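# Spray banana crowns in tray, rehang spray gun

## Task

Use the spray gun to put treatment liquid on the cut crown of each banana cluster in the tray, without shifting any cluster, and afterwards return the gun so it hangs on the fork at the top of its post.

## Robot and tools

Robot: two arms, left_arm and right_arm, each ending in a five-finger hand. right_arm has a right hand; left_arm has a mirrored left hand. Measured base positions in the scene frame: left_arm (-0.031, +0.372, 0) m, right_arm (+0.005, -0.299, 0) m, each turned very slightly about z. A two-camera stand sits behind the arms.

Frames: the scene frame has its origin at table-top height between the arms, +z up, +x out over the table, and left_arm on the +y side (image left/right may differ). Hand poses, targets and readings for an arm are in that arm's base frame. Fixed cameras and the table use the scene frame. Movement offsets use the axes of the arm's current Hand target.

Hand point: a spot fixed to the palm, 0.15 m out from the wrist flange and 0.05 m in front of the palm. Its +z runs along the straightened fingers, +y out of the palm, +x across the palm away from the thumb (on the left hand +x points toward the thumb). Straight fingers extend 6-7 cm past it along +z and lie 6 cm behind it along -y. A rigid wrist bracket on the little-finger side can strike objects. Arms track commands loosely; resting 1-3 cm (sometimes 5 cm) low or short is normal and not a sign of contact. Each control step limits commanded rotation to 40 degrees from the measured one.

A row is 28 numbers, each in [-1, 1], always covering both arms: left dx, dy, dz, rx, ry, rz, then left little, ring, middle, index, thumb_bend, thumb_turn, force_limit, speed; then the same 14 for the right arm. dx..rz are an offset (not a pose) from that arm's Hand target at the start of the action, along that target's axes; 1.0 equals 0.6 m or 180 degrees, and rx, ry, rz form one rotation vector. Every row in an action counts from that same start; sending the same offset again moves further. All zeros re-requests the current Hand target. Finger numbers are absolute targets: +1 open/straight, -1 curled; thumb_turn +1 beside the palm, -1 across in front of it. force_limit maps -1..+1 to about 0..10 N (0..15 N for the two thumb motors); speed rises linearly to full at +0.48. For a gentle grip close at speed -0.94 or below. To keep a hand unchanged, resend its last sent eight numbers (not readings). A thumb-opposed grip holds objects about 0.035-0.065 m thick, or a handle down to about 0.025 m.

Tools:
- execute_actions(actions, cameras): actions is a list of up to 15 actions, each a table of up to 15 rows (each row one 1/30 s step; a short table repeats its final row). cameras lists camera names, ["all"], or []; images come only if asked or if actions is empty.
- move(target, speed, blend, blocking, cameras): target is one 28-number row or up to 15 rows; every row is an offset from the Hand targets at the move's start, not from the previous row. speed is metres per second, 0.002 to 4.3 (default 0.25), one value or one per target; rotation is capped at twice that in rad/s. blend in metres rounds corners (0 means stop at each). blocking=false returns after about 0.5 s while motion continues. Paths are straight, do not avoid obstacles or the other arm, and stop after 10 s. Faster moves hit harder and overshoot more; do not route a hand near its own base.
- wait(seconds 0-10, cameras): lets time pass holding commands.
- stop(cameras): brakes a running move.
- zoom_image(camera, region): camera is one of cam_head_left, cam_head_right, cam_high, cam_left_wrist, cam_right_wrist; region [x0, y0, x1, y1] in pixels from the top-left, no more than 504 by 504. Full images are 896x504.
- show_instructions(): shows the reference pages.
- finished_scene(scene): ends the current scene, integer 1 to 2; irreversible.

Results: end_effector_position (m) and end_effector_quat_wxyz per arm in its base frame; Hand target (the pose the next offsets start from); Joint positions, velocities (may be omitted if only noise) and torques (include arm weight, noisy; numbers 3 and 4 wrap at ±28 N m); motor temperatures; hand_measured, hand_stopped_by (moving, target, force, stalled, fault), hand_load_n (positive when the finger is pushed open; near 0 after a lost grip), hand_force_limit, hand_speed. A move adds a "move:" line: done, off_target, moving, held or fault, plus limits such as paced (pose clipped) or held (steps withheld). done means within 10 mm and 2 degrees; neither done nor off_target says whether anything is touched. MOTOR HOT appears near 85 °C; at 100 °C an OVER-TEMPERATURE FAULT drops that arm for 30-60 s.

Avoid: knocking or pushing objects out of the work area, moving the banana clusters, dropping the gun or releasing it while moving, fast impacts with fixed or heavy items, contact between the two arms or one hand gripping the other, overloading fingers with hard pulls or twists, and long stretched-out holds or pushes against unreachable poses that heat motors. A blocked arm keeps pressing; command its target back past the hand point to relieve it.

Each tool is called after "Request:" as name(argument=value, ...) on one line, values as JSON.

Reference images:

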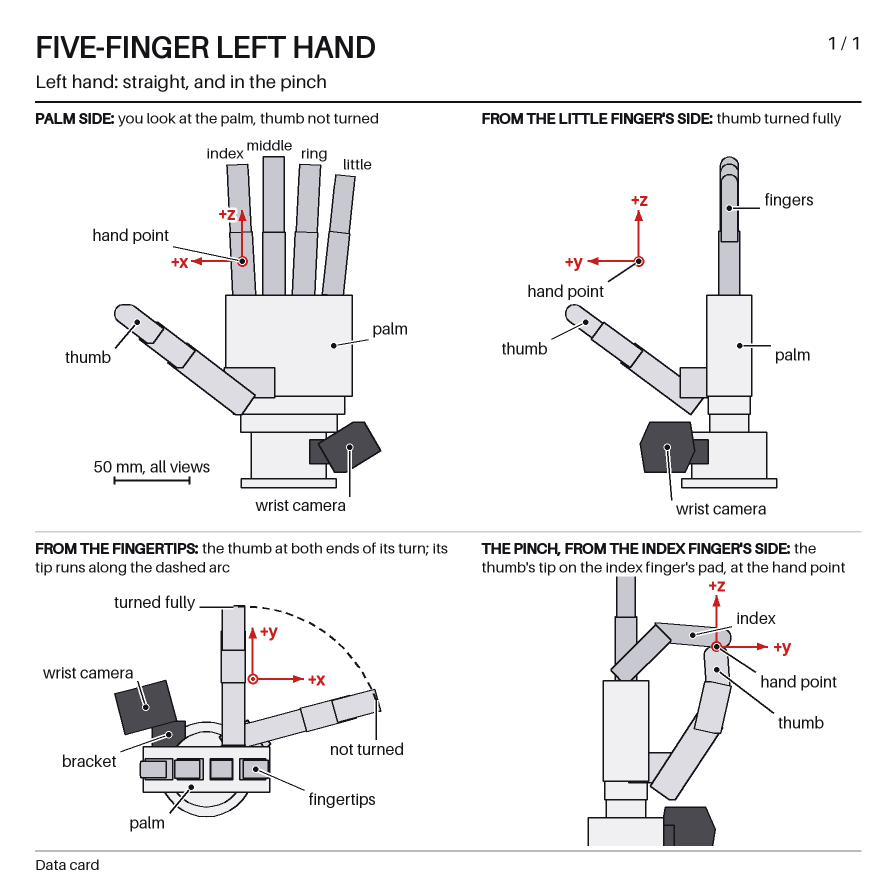

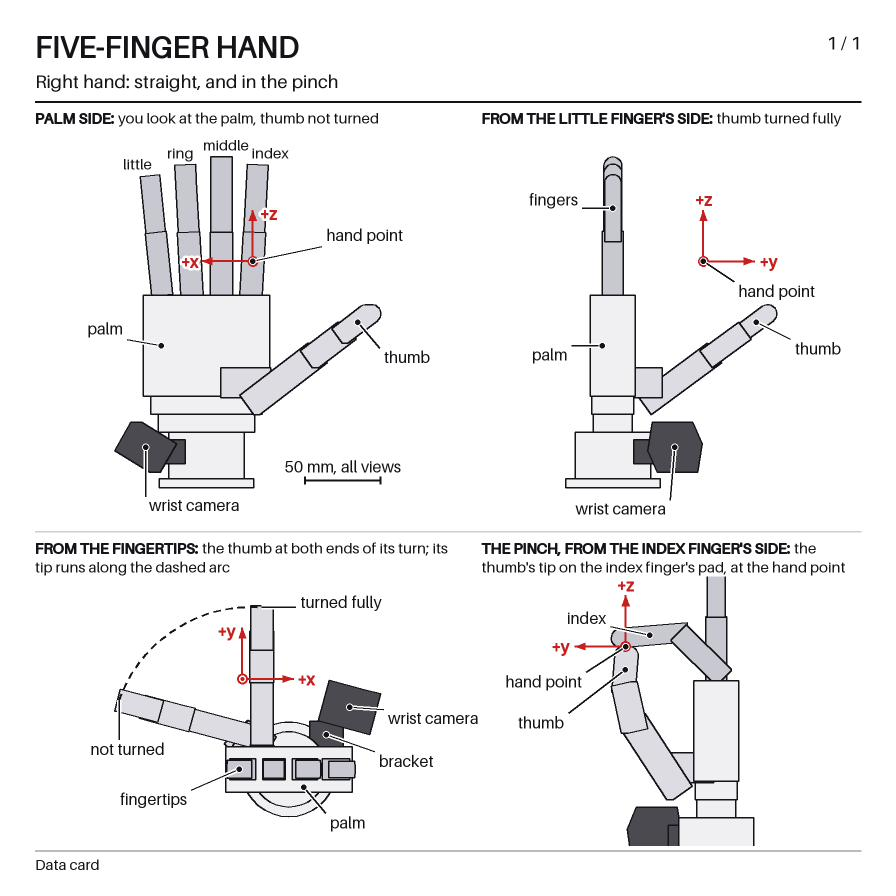

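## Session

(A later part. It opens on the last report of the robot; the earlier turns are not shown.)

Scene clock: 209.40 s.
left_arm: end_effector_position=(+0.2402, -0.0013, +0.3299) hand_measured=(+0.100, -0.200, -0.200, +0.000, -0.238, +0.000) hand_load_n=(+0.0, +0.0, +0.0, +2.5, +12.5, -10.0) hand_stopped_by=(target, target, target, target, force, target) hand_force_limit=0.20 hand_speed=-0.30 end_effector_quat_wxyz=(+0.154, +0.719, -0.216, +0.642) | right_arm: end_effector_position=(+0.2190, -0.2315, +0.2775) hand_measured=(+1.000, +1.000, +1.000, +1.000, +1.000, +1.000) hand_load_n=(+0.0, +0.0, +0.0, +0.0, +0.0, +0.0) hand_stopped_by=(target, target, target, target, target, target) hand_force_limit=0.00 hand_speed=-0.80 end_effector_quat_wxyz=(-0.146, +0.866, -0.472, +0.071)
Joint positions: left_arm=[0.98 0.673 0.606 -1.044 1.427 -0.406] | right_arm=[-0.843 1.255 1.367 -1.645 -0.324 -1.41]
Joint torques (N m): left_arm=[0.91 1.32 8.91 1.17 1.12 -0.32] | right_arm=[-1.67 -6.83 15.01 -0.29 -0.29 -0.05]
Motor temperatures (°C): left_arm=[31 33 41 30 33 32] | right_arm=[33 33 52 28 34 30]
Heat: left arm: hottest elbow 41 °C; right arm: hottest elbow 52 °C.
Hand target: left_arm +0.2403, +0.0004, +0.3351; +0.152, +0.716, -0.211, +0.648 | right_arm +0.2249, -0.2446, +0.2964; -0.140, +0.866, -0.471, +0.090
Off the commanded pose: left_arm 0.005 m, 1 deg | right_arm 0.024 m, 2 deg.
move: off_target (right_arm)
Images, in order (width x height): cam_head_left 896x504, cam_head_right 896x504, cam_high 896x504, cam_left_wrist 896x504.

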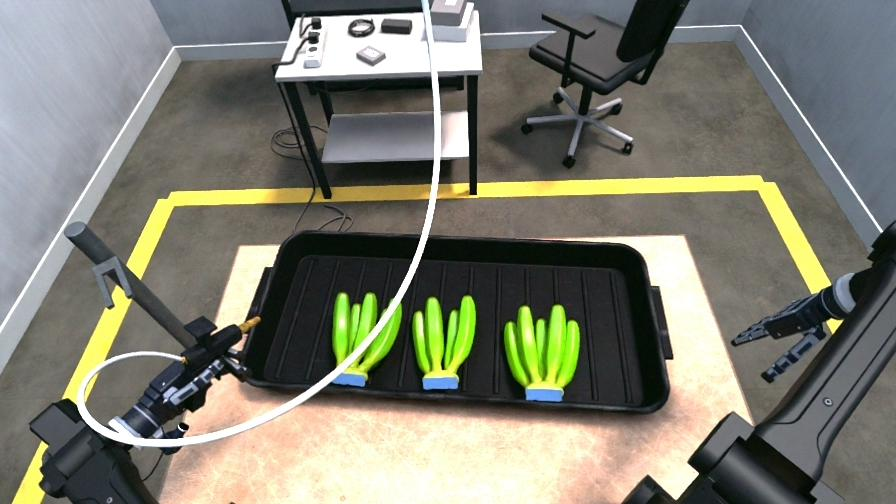

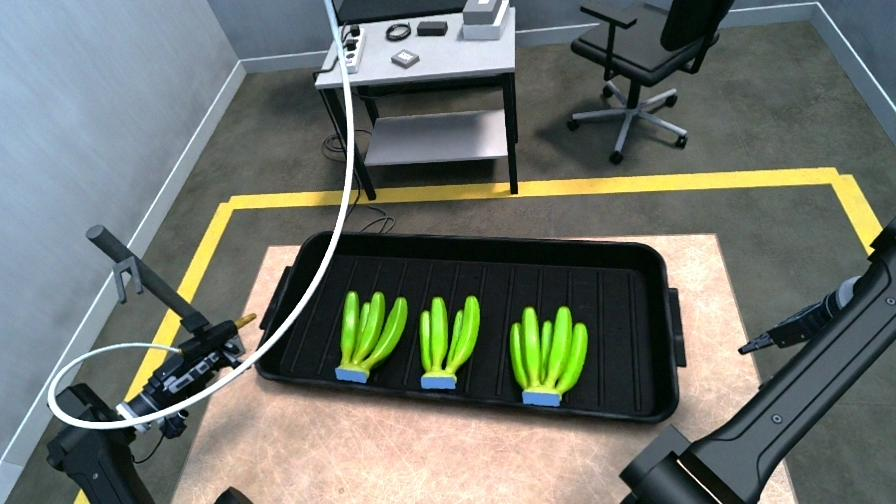

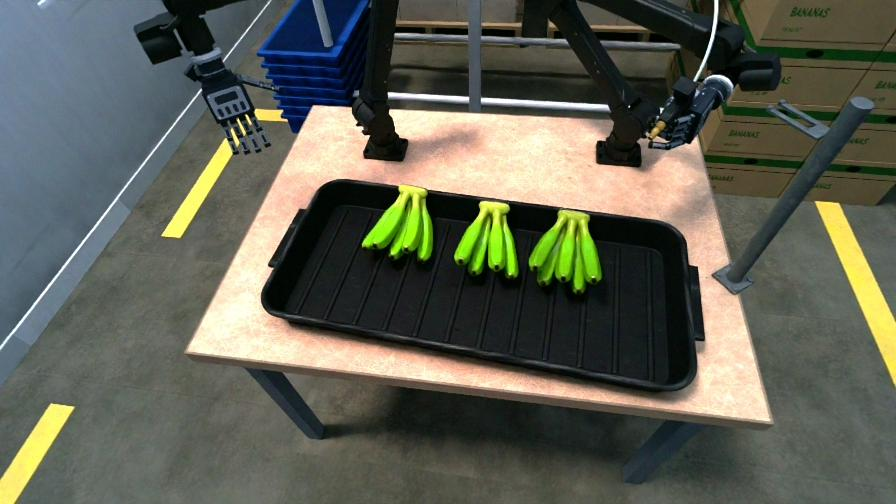

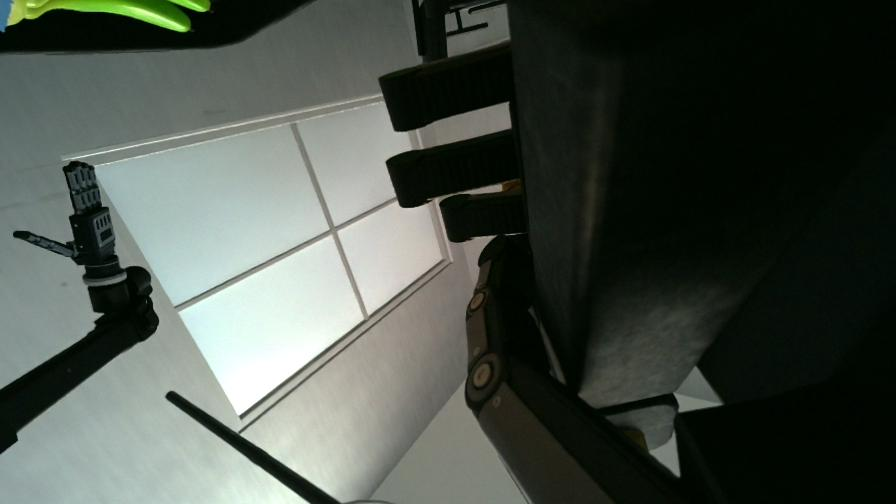

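Request:
move(target=[0.0592,-0.1832,-0.0893,0,0,0, 0.1,-0.2,-0.2,0.0,-0.92,0.0,0.2,-0.3, 0,0,0,0,0,0, 1,1,1,1,1,1,0,-0.8], speed=0.12, cameras=["cam_head_left","cam_head_right", "cam_high"])

Request:
zoom_image(camera="cam_head_left", region=[60, 210, 220, 370])

Request:
zoom_image(camera="cam_head_right", region=[60, 210, 220, 370])

Request:
zoom_image(camera="cam_high", region=[680, 40, 880, 200])

Scene clock: 212.50 s.
left_arm: end_effector_position=(+0.2500, +0.1109, +0.3681) hand_measured=(+0.100, -0.200, -0.200, +0.000, -0.238, +0.000) hand_load_n=(+0.0, +0.0, +0.0, +2.5, +12.5, -10.0) hand_stopped_by=(target, target, target, target, force, target) hand_force_limit=0.20 hand_speed=-0.30 end_effector_quat_wxyz=(+0.116, +0.738, -0.166, +0.643) | right_arm: end_effector_position=(+0.2190, -0.2315, +0.2775) hand_measured=(+1.000, +1.000, +1.000, +1.000, +1.000, +1.000) hand_load_n=(+0.0, +0.0, +0.0, +0.0, +0.0, +0.0) hand_stopped_by=(target, target, target, target, target, target) hand_force_limit=0.00 hand_speed=-0.80 end_effector_quat_wxyz=(-0.146, +0.866, -0.472, +0.071)
Joint positions: left_arm=[1.208 1.075 0.928 -1.67 1.421 0.292] | right_arm=[-0.843 1.255 1.367 -1.645 -0.324 -1.41]
Joint torques (N m): left_arm=[0.21 -1.32 11.44 -0.59 1 -0.06] | right_arm=[-1.67 -6.83 15.01 -0.29 -0.29 -0.06]
Heat: left arm: hottest elbow 41 °C; right arm: hottest elbow 52 °C.
Hand target: left_arm +0.2514, +0.1180, +0.3826; +0.152, +0.716, -0.211, +0.648 | right_arm +0.2249, -0.2446, +0.2964; -0.140, +0.866, -0.471, +0.090
Off the commanded pose: left_arm 0.016 m, 7 deg | right_arm 0.024 m, 2 deg.
joint sent to its limit (left arm) — joint 4 (wrist pitch), lower limit. The joint targets are off in orientation, not in position.
move: off_target (left_arm, right_arm)
Images, in order (width x height): cam_head_left 896x504, cam_head_right 896x504, cam_high 896x504.

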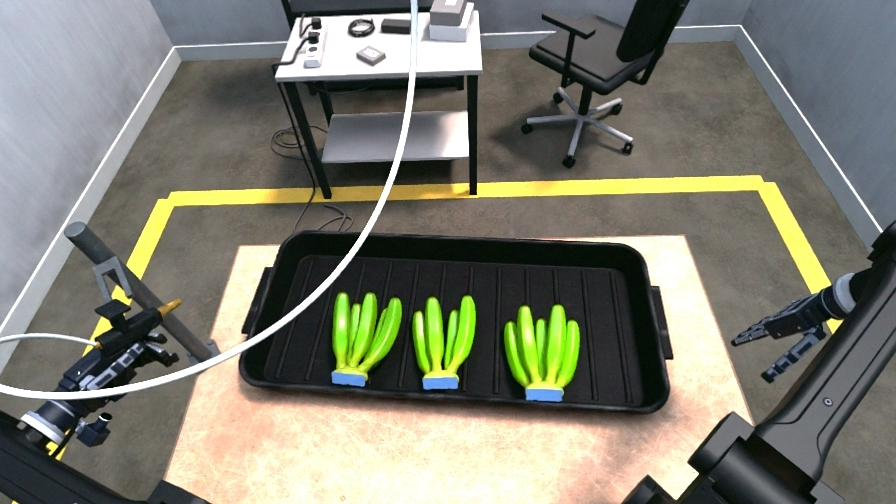

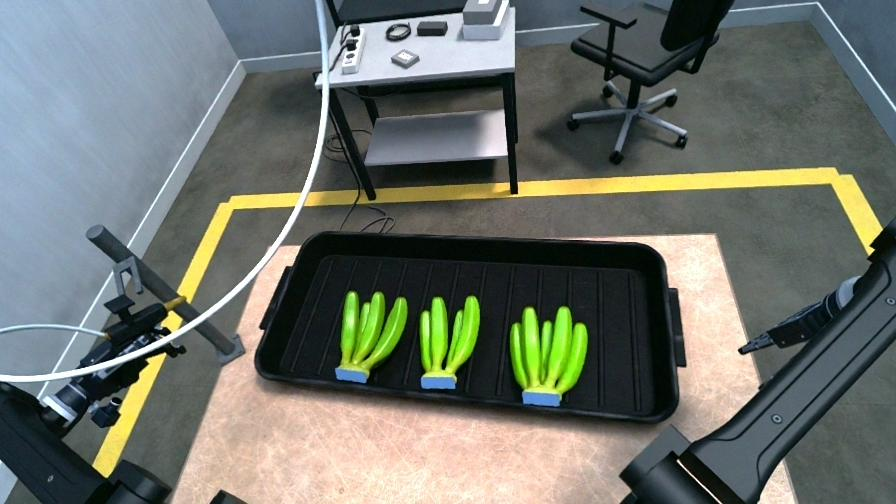

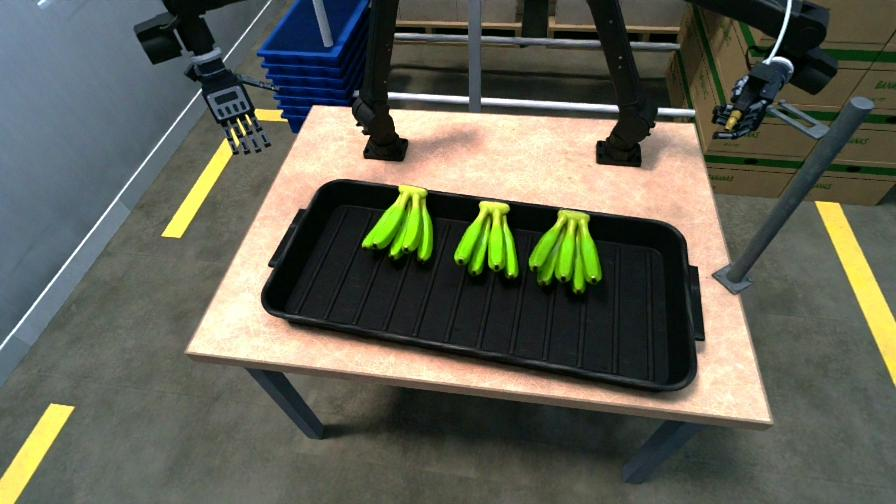

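Scaled by 3.150 from the camera's 896x504 image, which has a finer 1280x720 frame.

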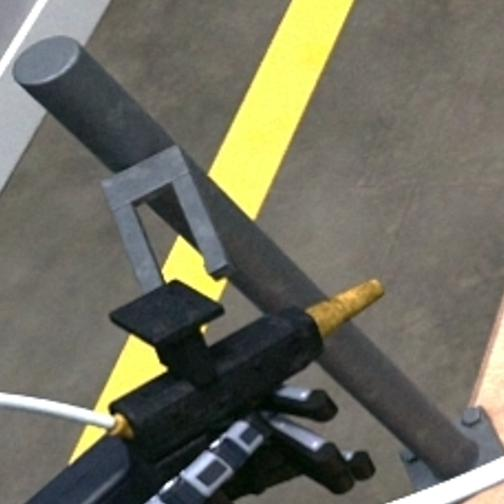

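Scaled by 3.150 from the camera's 896x504 image, which has a finer 1280x720 frame.

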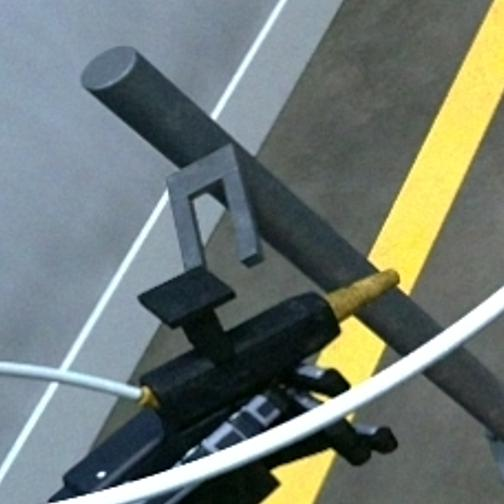

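Scaled by 2.520 from the camera's 896x504 image, which has a finer 1280x720 frame.

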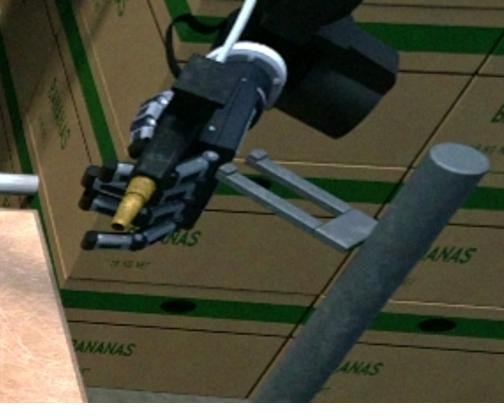

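Request:
move(target=[-0.0215,-0.0342,0.0083,0,0,0, 0.1,-0.2,-0.2,0.0,-0.92,0.0,0.2,-0.3, 0,0,0,0,0,0, 1,1,1,1,1,1,0,-0.8], speed=0.06, cameras=["cam_head_left","cam_head_right", "cam_high"])

Request:
zoom_image(camera="cam_head_left", region=[80, 260, 180, 360])

Request:
zoom_image(camera="cam_head_right", region=[80, 260, 180, 360])

Request:
zoom_image(camera="cam_high", region=[700, 50, 860, 170])

Scene clock: 214.50 s.
left_arm: end_effector_position=(+0.2612, +0.1289, +0.3573) hand_measured=(+0.100, -0.200, -0.200, +0.000, -0.238, +0.000) hand_load_n=(+0.5, +0.0, +0.0, +2.5, +12.5, -10.5) hand_stopped_by=(target, target, target, target, force, target) hand_force_limit=0.20 hand_speed=-0.30 end_effector_quat_wxyz=(+0.127, +0.735, -0.176, +0.642) | right_arm: end_effector_position=(+0.2190, -0.2315, +0.2775) hand_measured=(+1.000, +1.000, +1.000, +1.000, +1.000, +1.000) hand_load_n=(+0.0, +0.0, +0.0, +0.0, +0.0, +0.0) hand_stopped_by=(target, target, target, target, target, target) hand_force_limit=0.00 hand_speed=-0.80 end_effector_quat_wxyz=(-0.146, +0.866, -0.472, +0.071)
Joint positions: left_arm=[1.186 1.169 0.962 -1.67 1.421 0.349] | right_arm=[-0.843 1.255 1.367 -1.645 -0.324 -1.41]
Joint torques (N m): left_arm=[-0.5 -2.26 10.99 -0.68 0.99 -0.01] | right_arm=[-1.67 -6.83 15.01 -0.29 -0.28 -0.05]
Heat: left arm: hottest elbow 41 °C; right arm: hottest elbow 52 °C.
Hand target: left_arm +0.2650, +0.1347, +0.3704; +0.152, +0.716, -0.211, +0.648 | right_arm +0.2249, -0.2446, +0.2964; -0.140, +0.866, -0.471, +0.090
Off the commanded pose: left_arm 0.015 m, 5 deg | right_arm 0.024 m, 2 deg.
joint sent to its limit (left arm) — joint 4 (wrist pitch), lower limit. The joint targets are off in orientation, not in position.
move: off_target (left_arm, right_arm)
Images, in order (width x height): cam_head_left 896x504, cam_head_right 896x504, cam_high 896x504.

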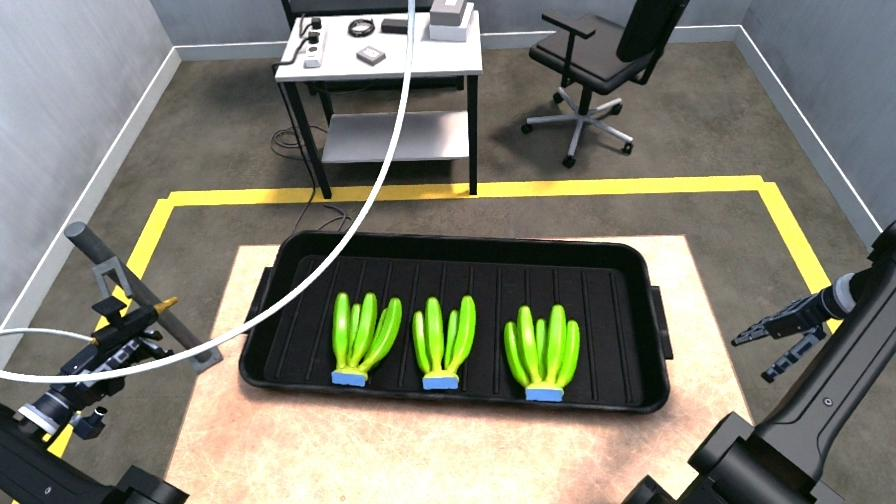

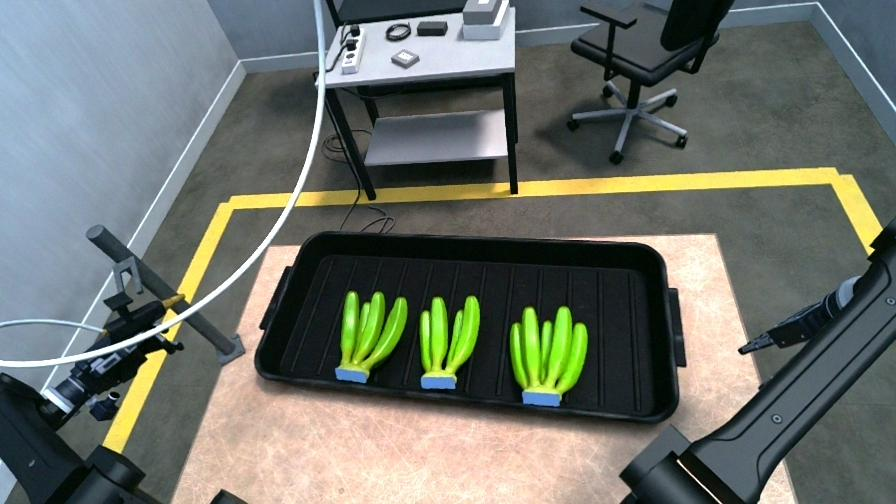

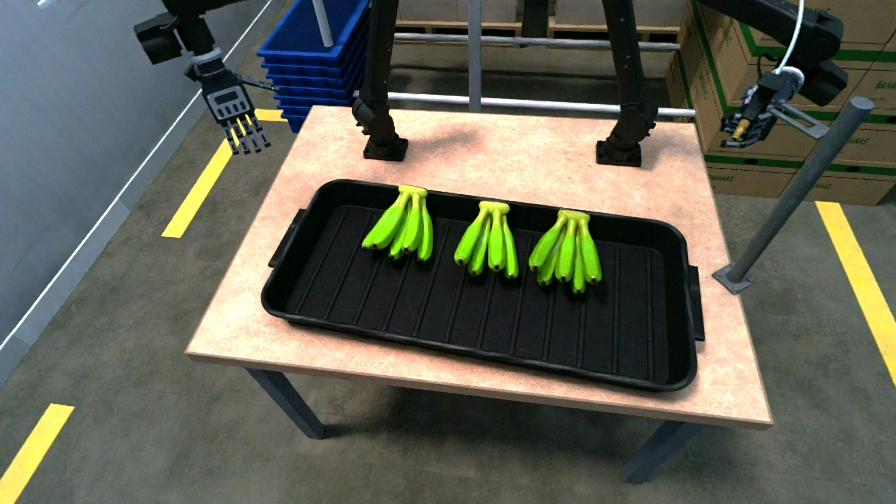

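Scaled by 5.040 from the camera's 896x504 image, which has a finer 1280x720 frame.

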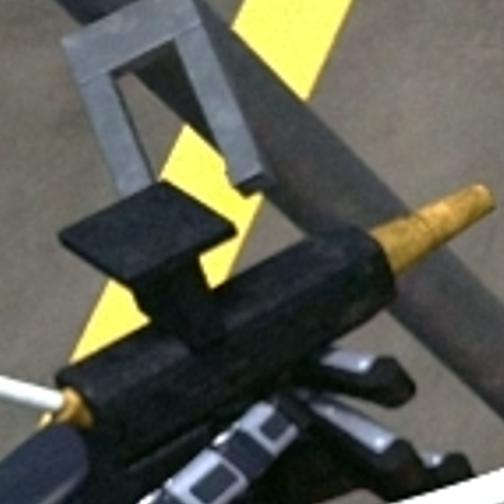

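Scaled by 5.040 from the camera's 896x504 image, which has a finer 1280x720 frame.

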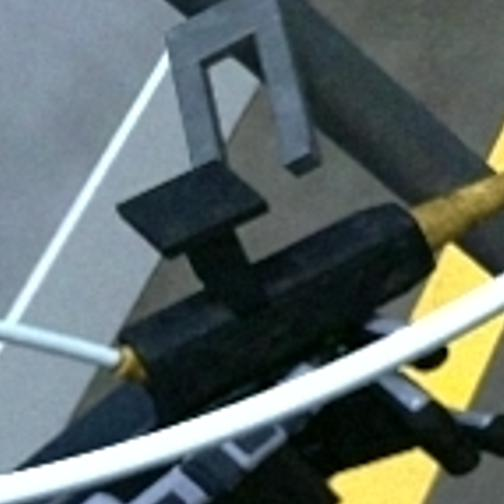

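Scaled by 3.150 from the camera's 896x504 image, which has a finer 1280x720 frame.

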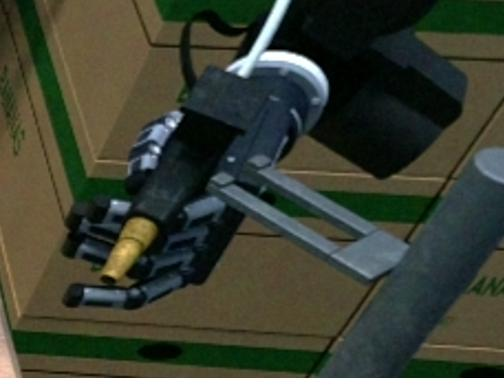

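Request:
move(target=[-0.0107,-0.0043,0.0267,0,0,0, 0.1,-0.2,-0.2,0.0,-0.92,0.0,0.2,-0.3, 0,0,0,0,0,0, 1,1,1,1,1,1,0,-0.8], speed=0.05, cameras=["cam_head_left","cam_head_right", "cam_high"])

Request:
zoom_image(camera="cam_head_left", region=[80, 260, 180, 360])

Request:
zoom_image(camera="cam_head_right", region=[80, 260, 180, 360])

Request:
zoom_image(camera="cam_high", region=[720, 50, 820, 150])

Scene clock: 220.43 s.
left_arm: end_effector_position=(+0.2744, +0.1236, +0.3495) hand_measured=(+0.100, -0.200, -0.200, +0.000, -0.238, +0.000) hand_load_n=(+0.0, +0.0, +0.0, +2.5, +12.5, -10.5) hand_stopped_by=(target, target, target, target, force, target) hand_force_limit=0.20 hand_speed=-0.30 end_effector_quat_wxyz=(+0.151, +0.725, -0.196, +0.642) | right_arm: end_effector_position=(+0.2190, -0.2315, +0.2775) hand_measured=(+1.000, +1.000, +1.000, +1.000, +1.000, +1.000) hand_load_n=(+0.0, +0.0, +0.0, +0.0, +0.0, +0.0) hand_stopped_by=(target, target, target, target, target, target) hand_force_limit=0.00 hand_speed=-0.80 end_effector_quat_wxyz=(-0.146, +0.866, -0.472, +0.071)
Joint positions: left_arm=[1.122 1.221 0.972 -1.67 1.434 0.385] | right_arm=[-0.843 1.255 1.367 -1.645 -0.324 -1.41]
Joint torques (N m): left_arm=[-0.44 -2.73 11.03 -0.7 1.11 -0.01] | right_arm=[-1.67 -6.83 15.01 -0.29 -0.29 -0.06]
Heat: left arm: hottest elbow 41 °C; right arm: hottest elbow 52 °C.
Hand target: left_arm +0.2796, +0.1297, +0.3624; +0.152, +0.716, -0.211, +0.648 | right_arm +0.2249, -0.2446, +0.2964; -0.140, +0.866, -0.471, +0.090
Off the commanded pose: left_arm 0.015 m, 2 deg | right_arm 0.024 m, 2 deg.
joint sent to its limit (left arm) — joint 4 (wrist pitch), lower limit. The joint targets still meet the commanded pose.
move: off_target (left_arm, right_arm)
Images, in order (width x height): cam_head_left 896x504, cam_head_right 896x504, cam_high 896x504.

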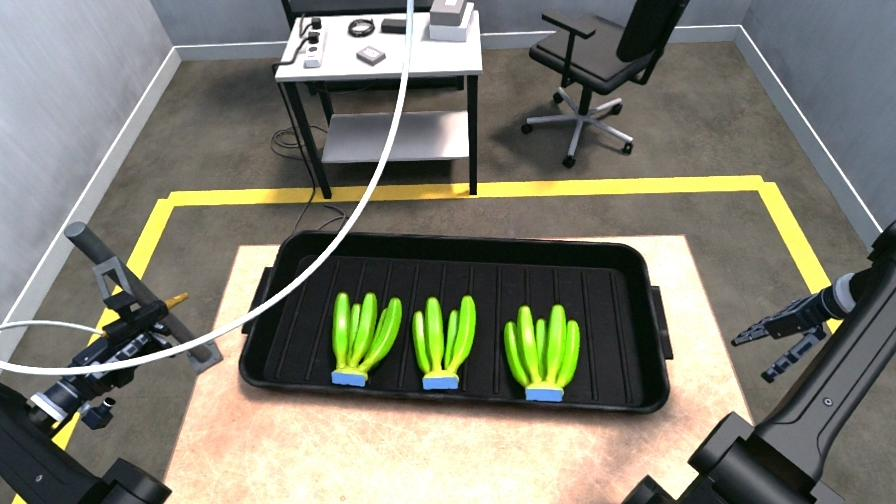

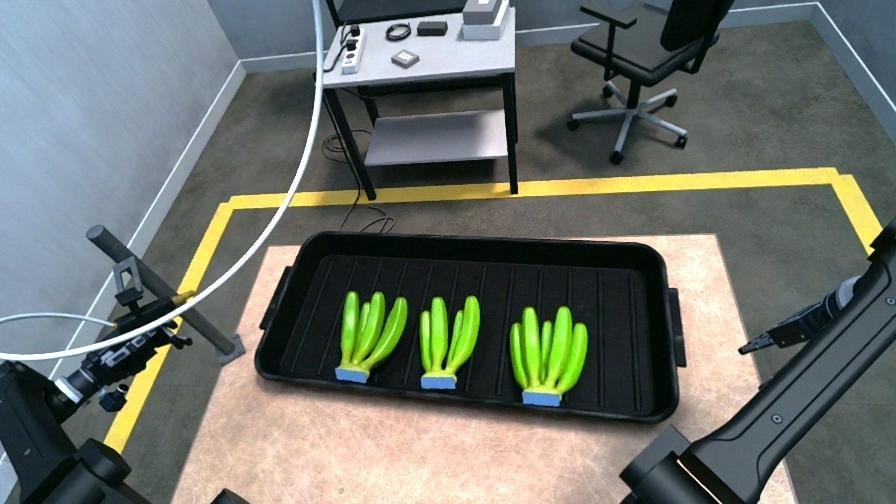

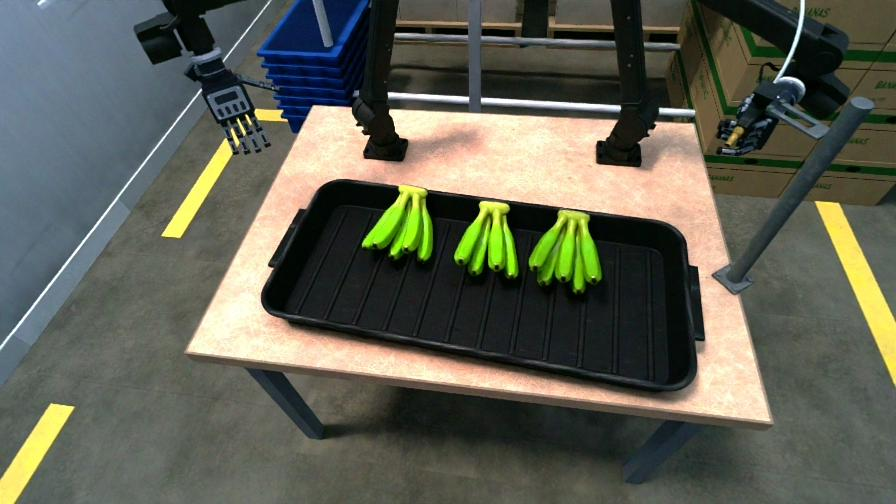

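Scaled by 5.040 from the camera's 896x504 image, which has a finer 1280x720 frame.

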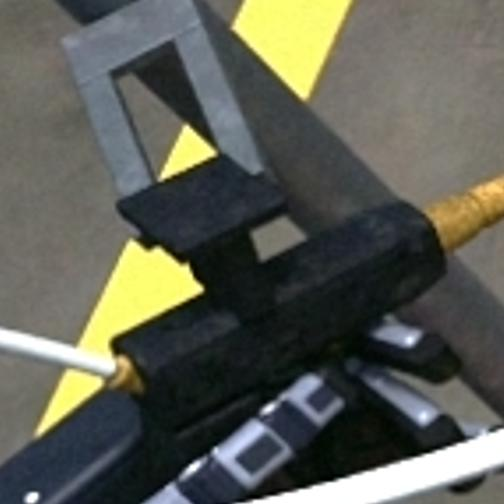

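Scaled by 5.040 from the camera's 896x504 image, which has a finer 1280x720 frame.

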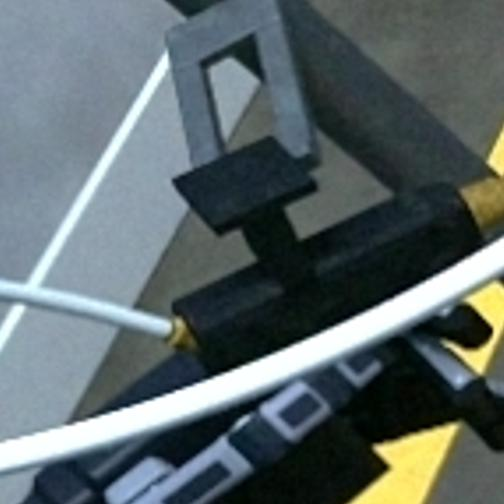

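Scaled by 5.040 from the camera's 896x504 image, which has a finer 1280x720 frame.

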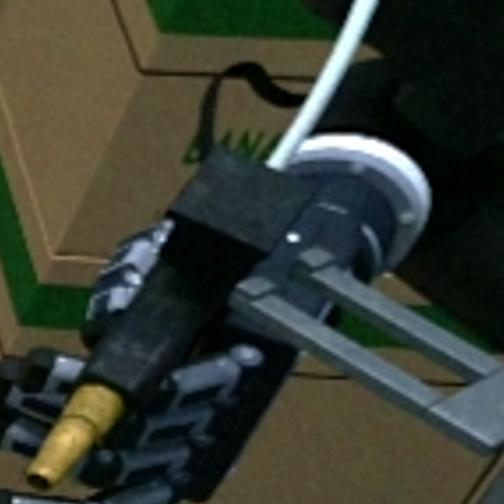

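Request:
move(target=[-0.0007,-0.0358,0.0112,0,0,0, 0.1,-0.2,-0.2,0.0,-0.92,0.0,0.2,-0.3, 0,0,0,0,0,0, 1,1,1,1,1,1,0,-0.8], speed=0.05, cameras=["cam_head_left","cam_head_right", "cam_high"])

Request:
zoom_image(camera="cam_head_left", region=[80, 260, 180, 360])

Request:
zoom_image(camera="cam_head_right", region=[80, 260, 180, 360])

Request:
zoom_image(camera="cam_high", region=[720, 50, 820, 150])

Scene clock: 222.73 s.
left_arm: end_effector_position=(+0.2884, +0.1359, +0.3490) hand_measured=(+0.100, -0.200, -0.200, +0.000, -0.238, +0.000) hand_load_n=(+0.0, +0.0, +0.0, +3.0, +13.0, -10.0) hand_stopped_by=(target, target, target, target, force, target) hand_force_limit=0.20 hand_speed=-0.30 end_effector_quat_wxyz=(+0.157, +0.720, -0.208, +0.643) | right_arm: end_effector_position=(+0.2190, -0.2315, +0.2775) hand_measured=(+1.000, +1.000, +1.000, +1.000, +1.000, +1.000) hand_load_n=(+0.0, +0.0, +0.0, +0.0, +0.0, +0.0) hand_stopped_by=(target, target, target, target, target, target) hand_force_limit=0.00 hand_speed=-0.80 end_effector_quat_wxyz=(-0.146, +0.866, -0.472, +0.071)
Joint positions: left_arm=[1.094 1.281 1.02 -1.65 1.44 0.384] | right_arm=[-0.843 1.255 1.367 -1.645 -0.324 -1.41]
Joint torques (N m): left_arm=[-0.09 -3.49 11.07 -0.01 1.16 -0.33] | right_arm=[-1.67 -6.83 14.99 -0.29 -0.29 -0.05]
Heat: left arm: hottest elbow 41 °C; right arm: hottest elbow 52 °C.
Hand target: left_arm +0.2961, +0.1451, +0.3623; +0.152, +0.716, -0.211, +0.648 | right_arm +0.2249, -0.2446, +0.2964; -0.140, +0.866, -0.471, +0.090
Off the commanded pose: left_arm 0.018 m, 1 deg | right_arm 0.024 m, 2 deg.
move: off_target (left_arm, right_arm)
Images, in order (width x height): cam_head_left 896x504, cam_head_right 896x504, cam_high 896x504.

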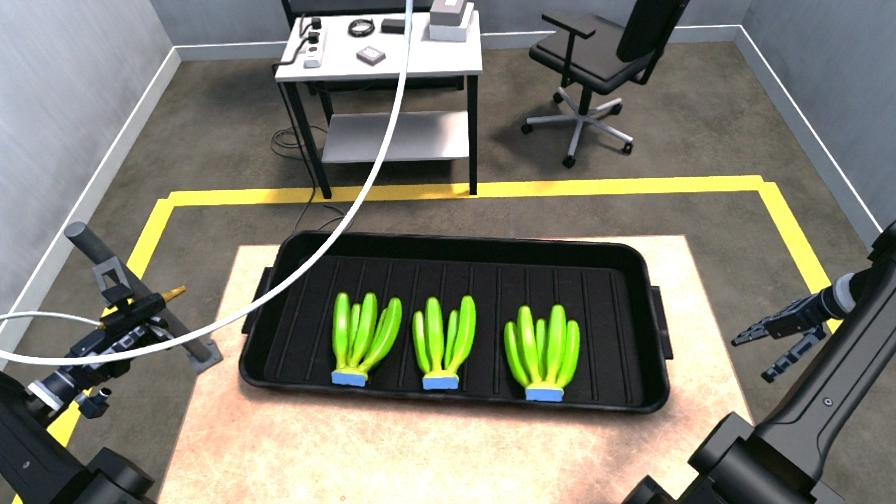

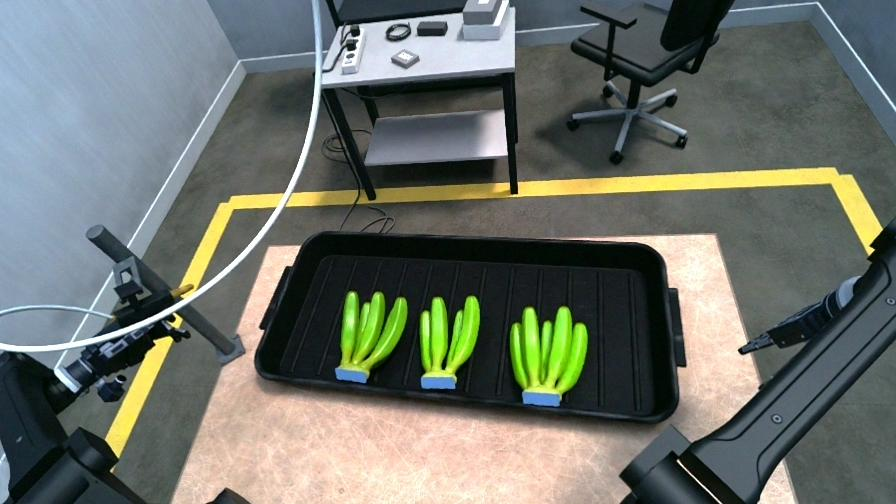

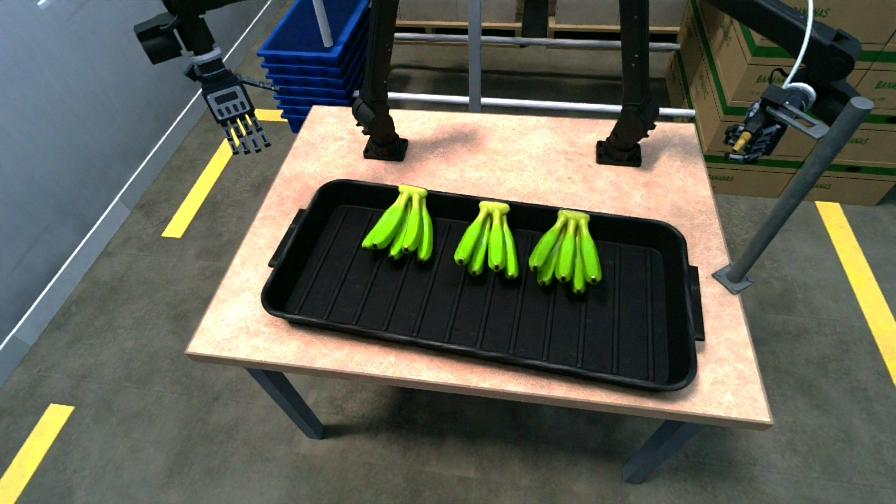

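Scaled by 5.040 from the camera's 896x504 image, which has a finer 1280x720 frame.

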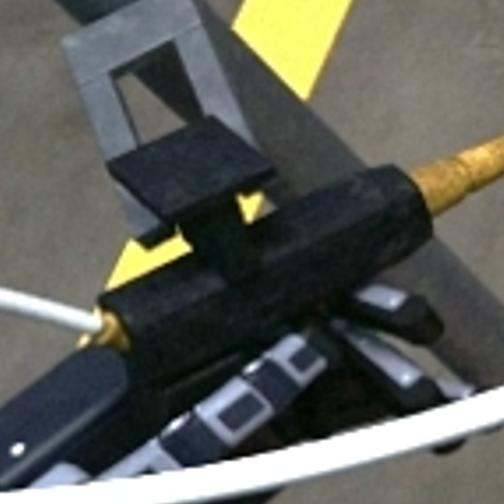

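Scaled by 5.040 from the camera's 896x504 image, which has a finer 1280x720 frame.

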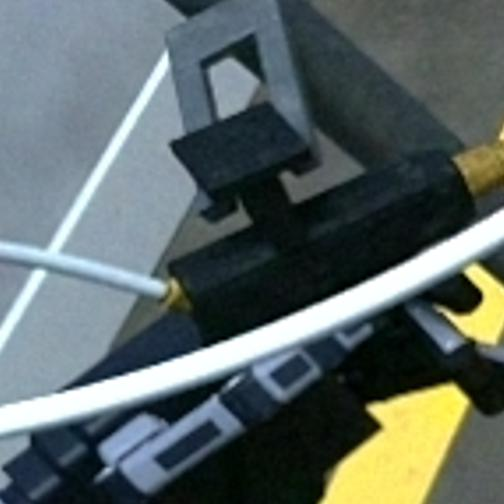

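Scaled by 5.040 from the camera's 896x504 image, which has a finer 1280x720 frame.

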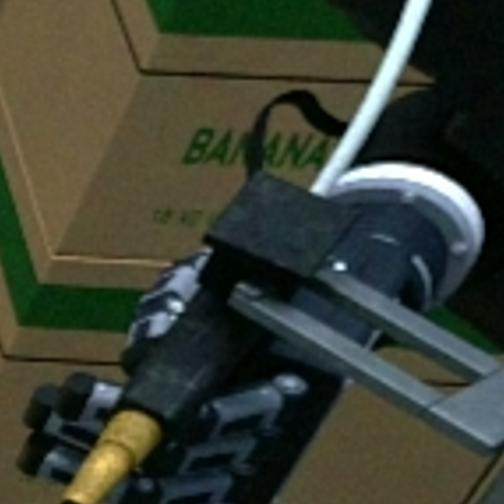

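Request:
move(target=[-0.0132,-0.0059,-0.0102,0,0,0, 0.1,-0.2,-0.2,0.0,-0.92,0.0,0.2,-0.3, 0,0,0,0,0,0, 1,1,1,1,1,1,0,-0.8], speed=0.04, cameras=["cam_head_left","cam_head_right", "cam_high"])

Request:
zoom_image(camera="cam_head_left", region=[80, 260, 160, 340])

Request:
zoom_image(camera="cam_head_right", region=[90, 250, 170, 330])

Request:
zoom_image(camera="cam_high", region=[740, 60, 820, 140])

Scene clock: 224.77 s.
left_arm: end_effector_position=(+0.2889, +0.1388, +0.3429) hand_measured=(+0.100, -0.200, -0.200, +0.000, -0.238, +0.000) hand_load_n=(+0.0, +0.0, +0.0, +3.0, +13.0, -9.5) hand_stopped_by=(target, target, target, target, force, target) hand_force_limit=0.20 hand_speed=-0.30 end_effector_quat_wxyz=(+0.161, +0.721, -0.207, +0.642) | right_arm: end_effector_position=(+0.2190, -0.2315, +0.2775) hand_measured=(+1.000, +1.000, +1.000, +1.000, +1.000, +1.000) hand_load_n=(+0.0, +0.0, +0.0, +0.0, +0.0, +0.0) hand_stopped_by=(target, target, target, target, target, target) hand_force_limit=0.00 hand_speed=-0.80 end_effector_quat_wxyz=(-0.146, +0.866, -0.472, +0.071)
Joint positions: left_arm=[1.096 1.303 1.02 -1.669 1.436 0.417] | right_arm=[-0.843 1.255 1.367 -1.645 -0.324 -1.41]
Joint torques (N m): left_arm=[1.2 -3.66 11.03 -0.8 1.02 -0.02] | right_arm=[-1.67 -6.83 15.01 -0.29 -0.28 -0.06]
Heat: left arm: hottest elbow 41 °C; right arm: hottest elbow 52 °C.
Hand target: left_arm +0.2920, +0.1519, +0.3554; +0.152, +0.716, -0.211, +0.648 | right_arm +0.2249, -0.2446, +0.2964; -0.140, +0.866, -0.471, +0.090
Off the commanded pose: left_arm 0.018 m, 1 deg | right_arm 0.024 m, 2 deg.
joint sent to its limit (left arm) — joint 4 (wrist pitch), lower limit. The joint targets still meet the commanded pose.
move: off_target (left_arm, right_arm)
Images, in order (width x height): cam_head_left 896x504, cam_head_right 896x504, cam_high 896x504.

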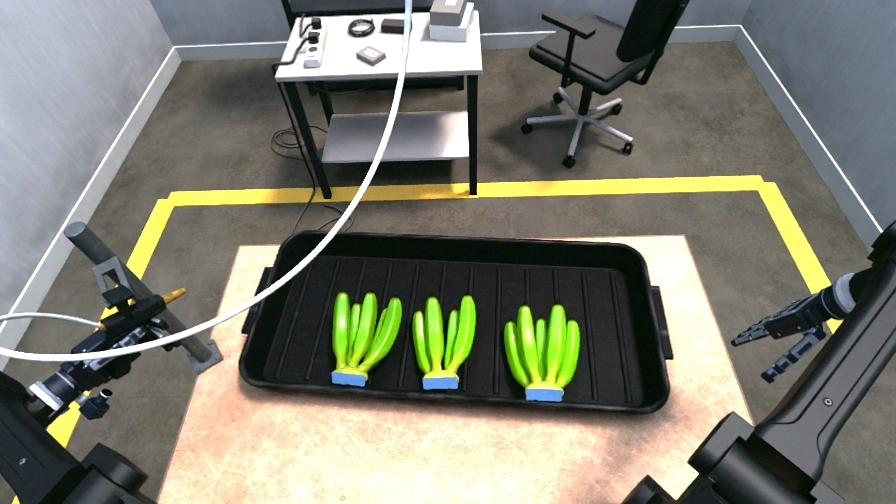

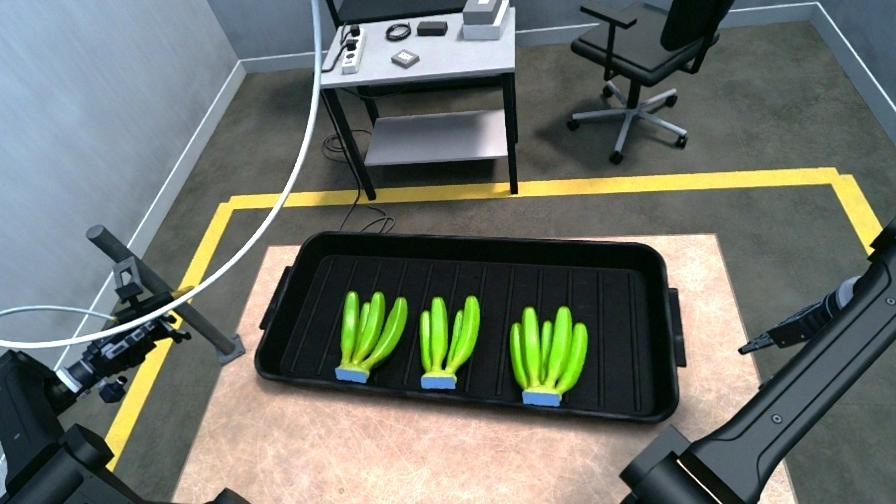

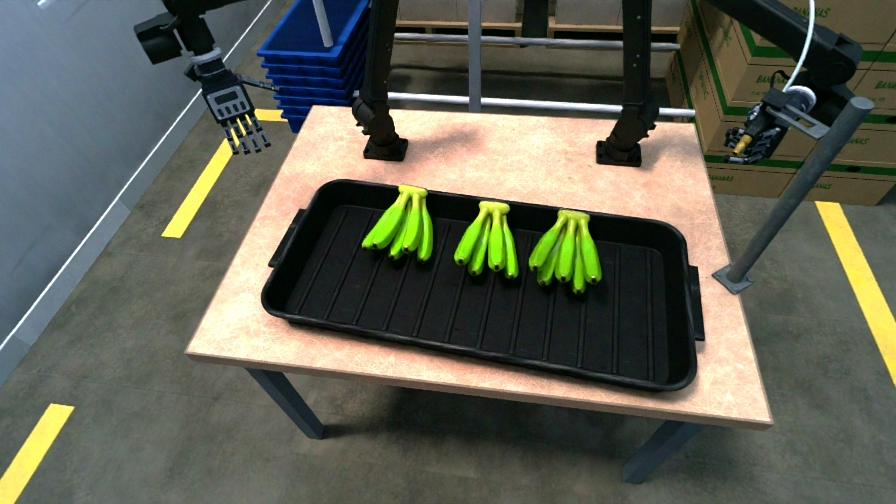

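Scaled by 6.300 from the camera's 896x504 image, which has a finer 1280x720 frame.

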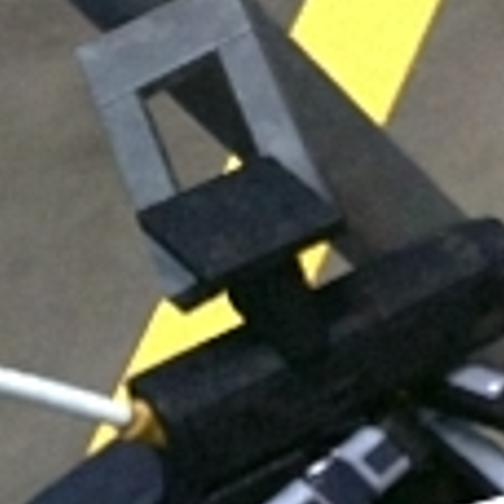

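Scaled by 6.300 from the camera's 896x504 image, which has a finer 1280x720 frame.

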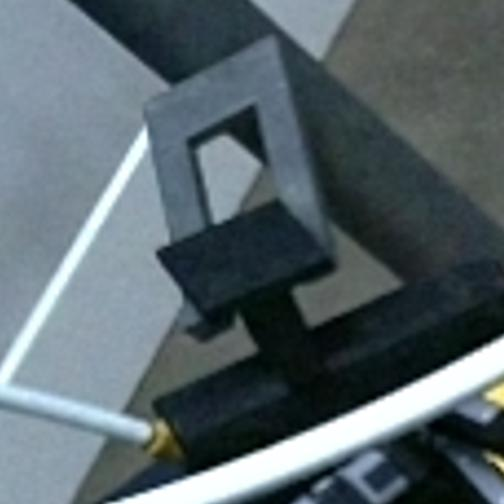

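Scaled by 6.300 from the camera's 896x504 image, which has a finer 1280x720 frame.

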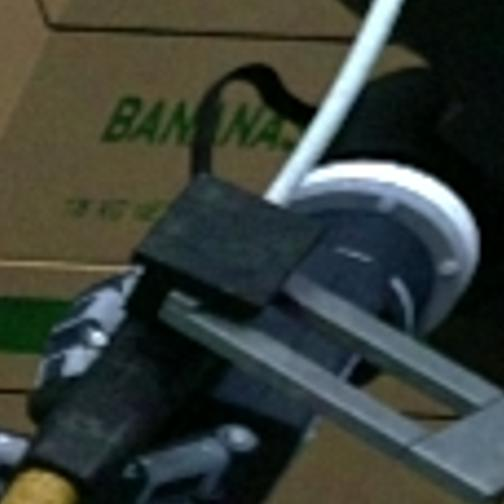

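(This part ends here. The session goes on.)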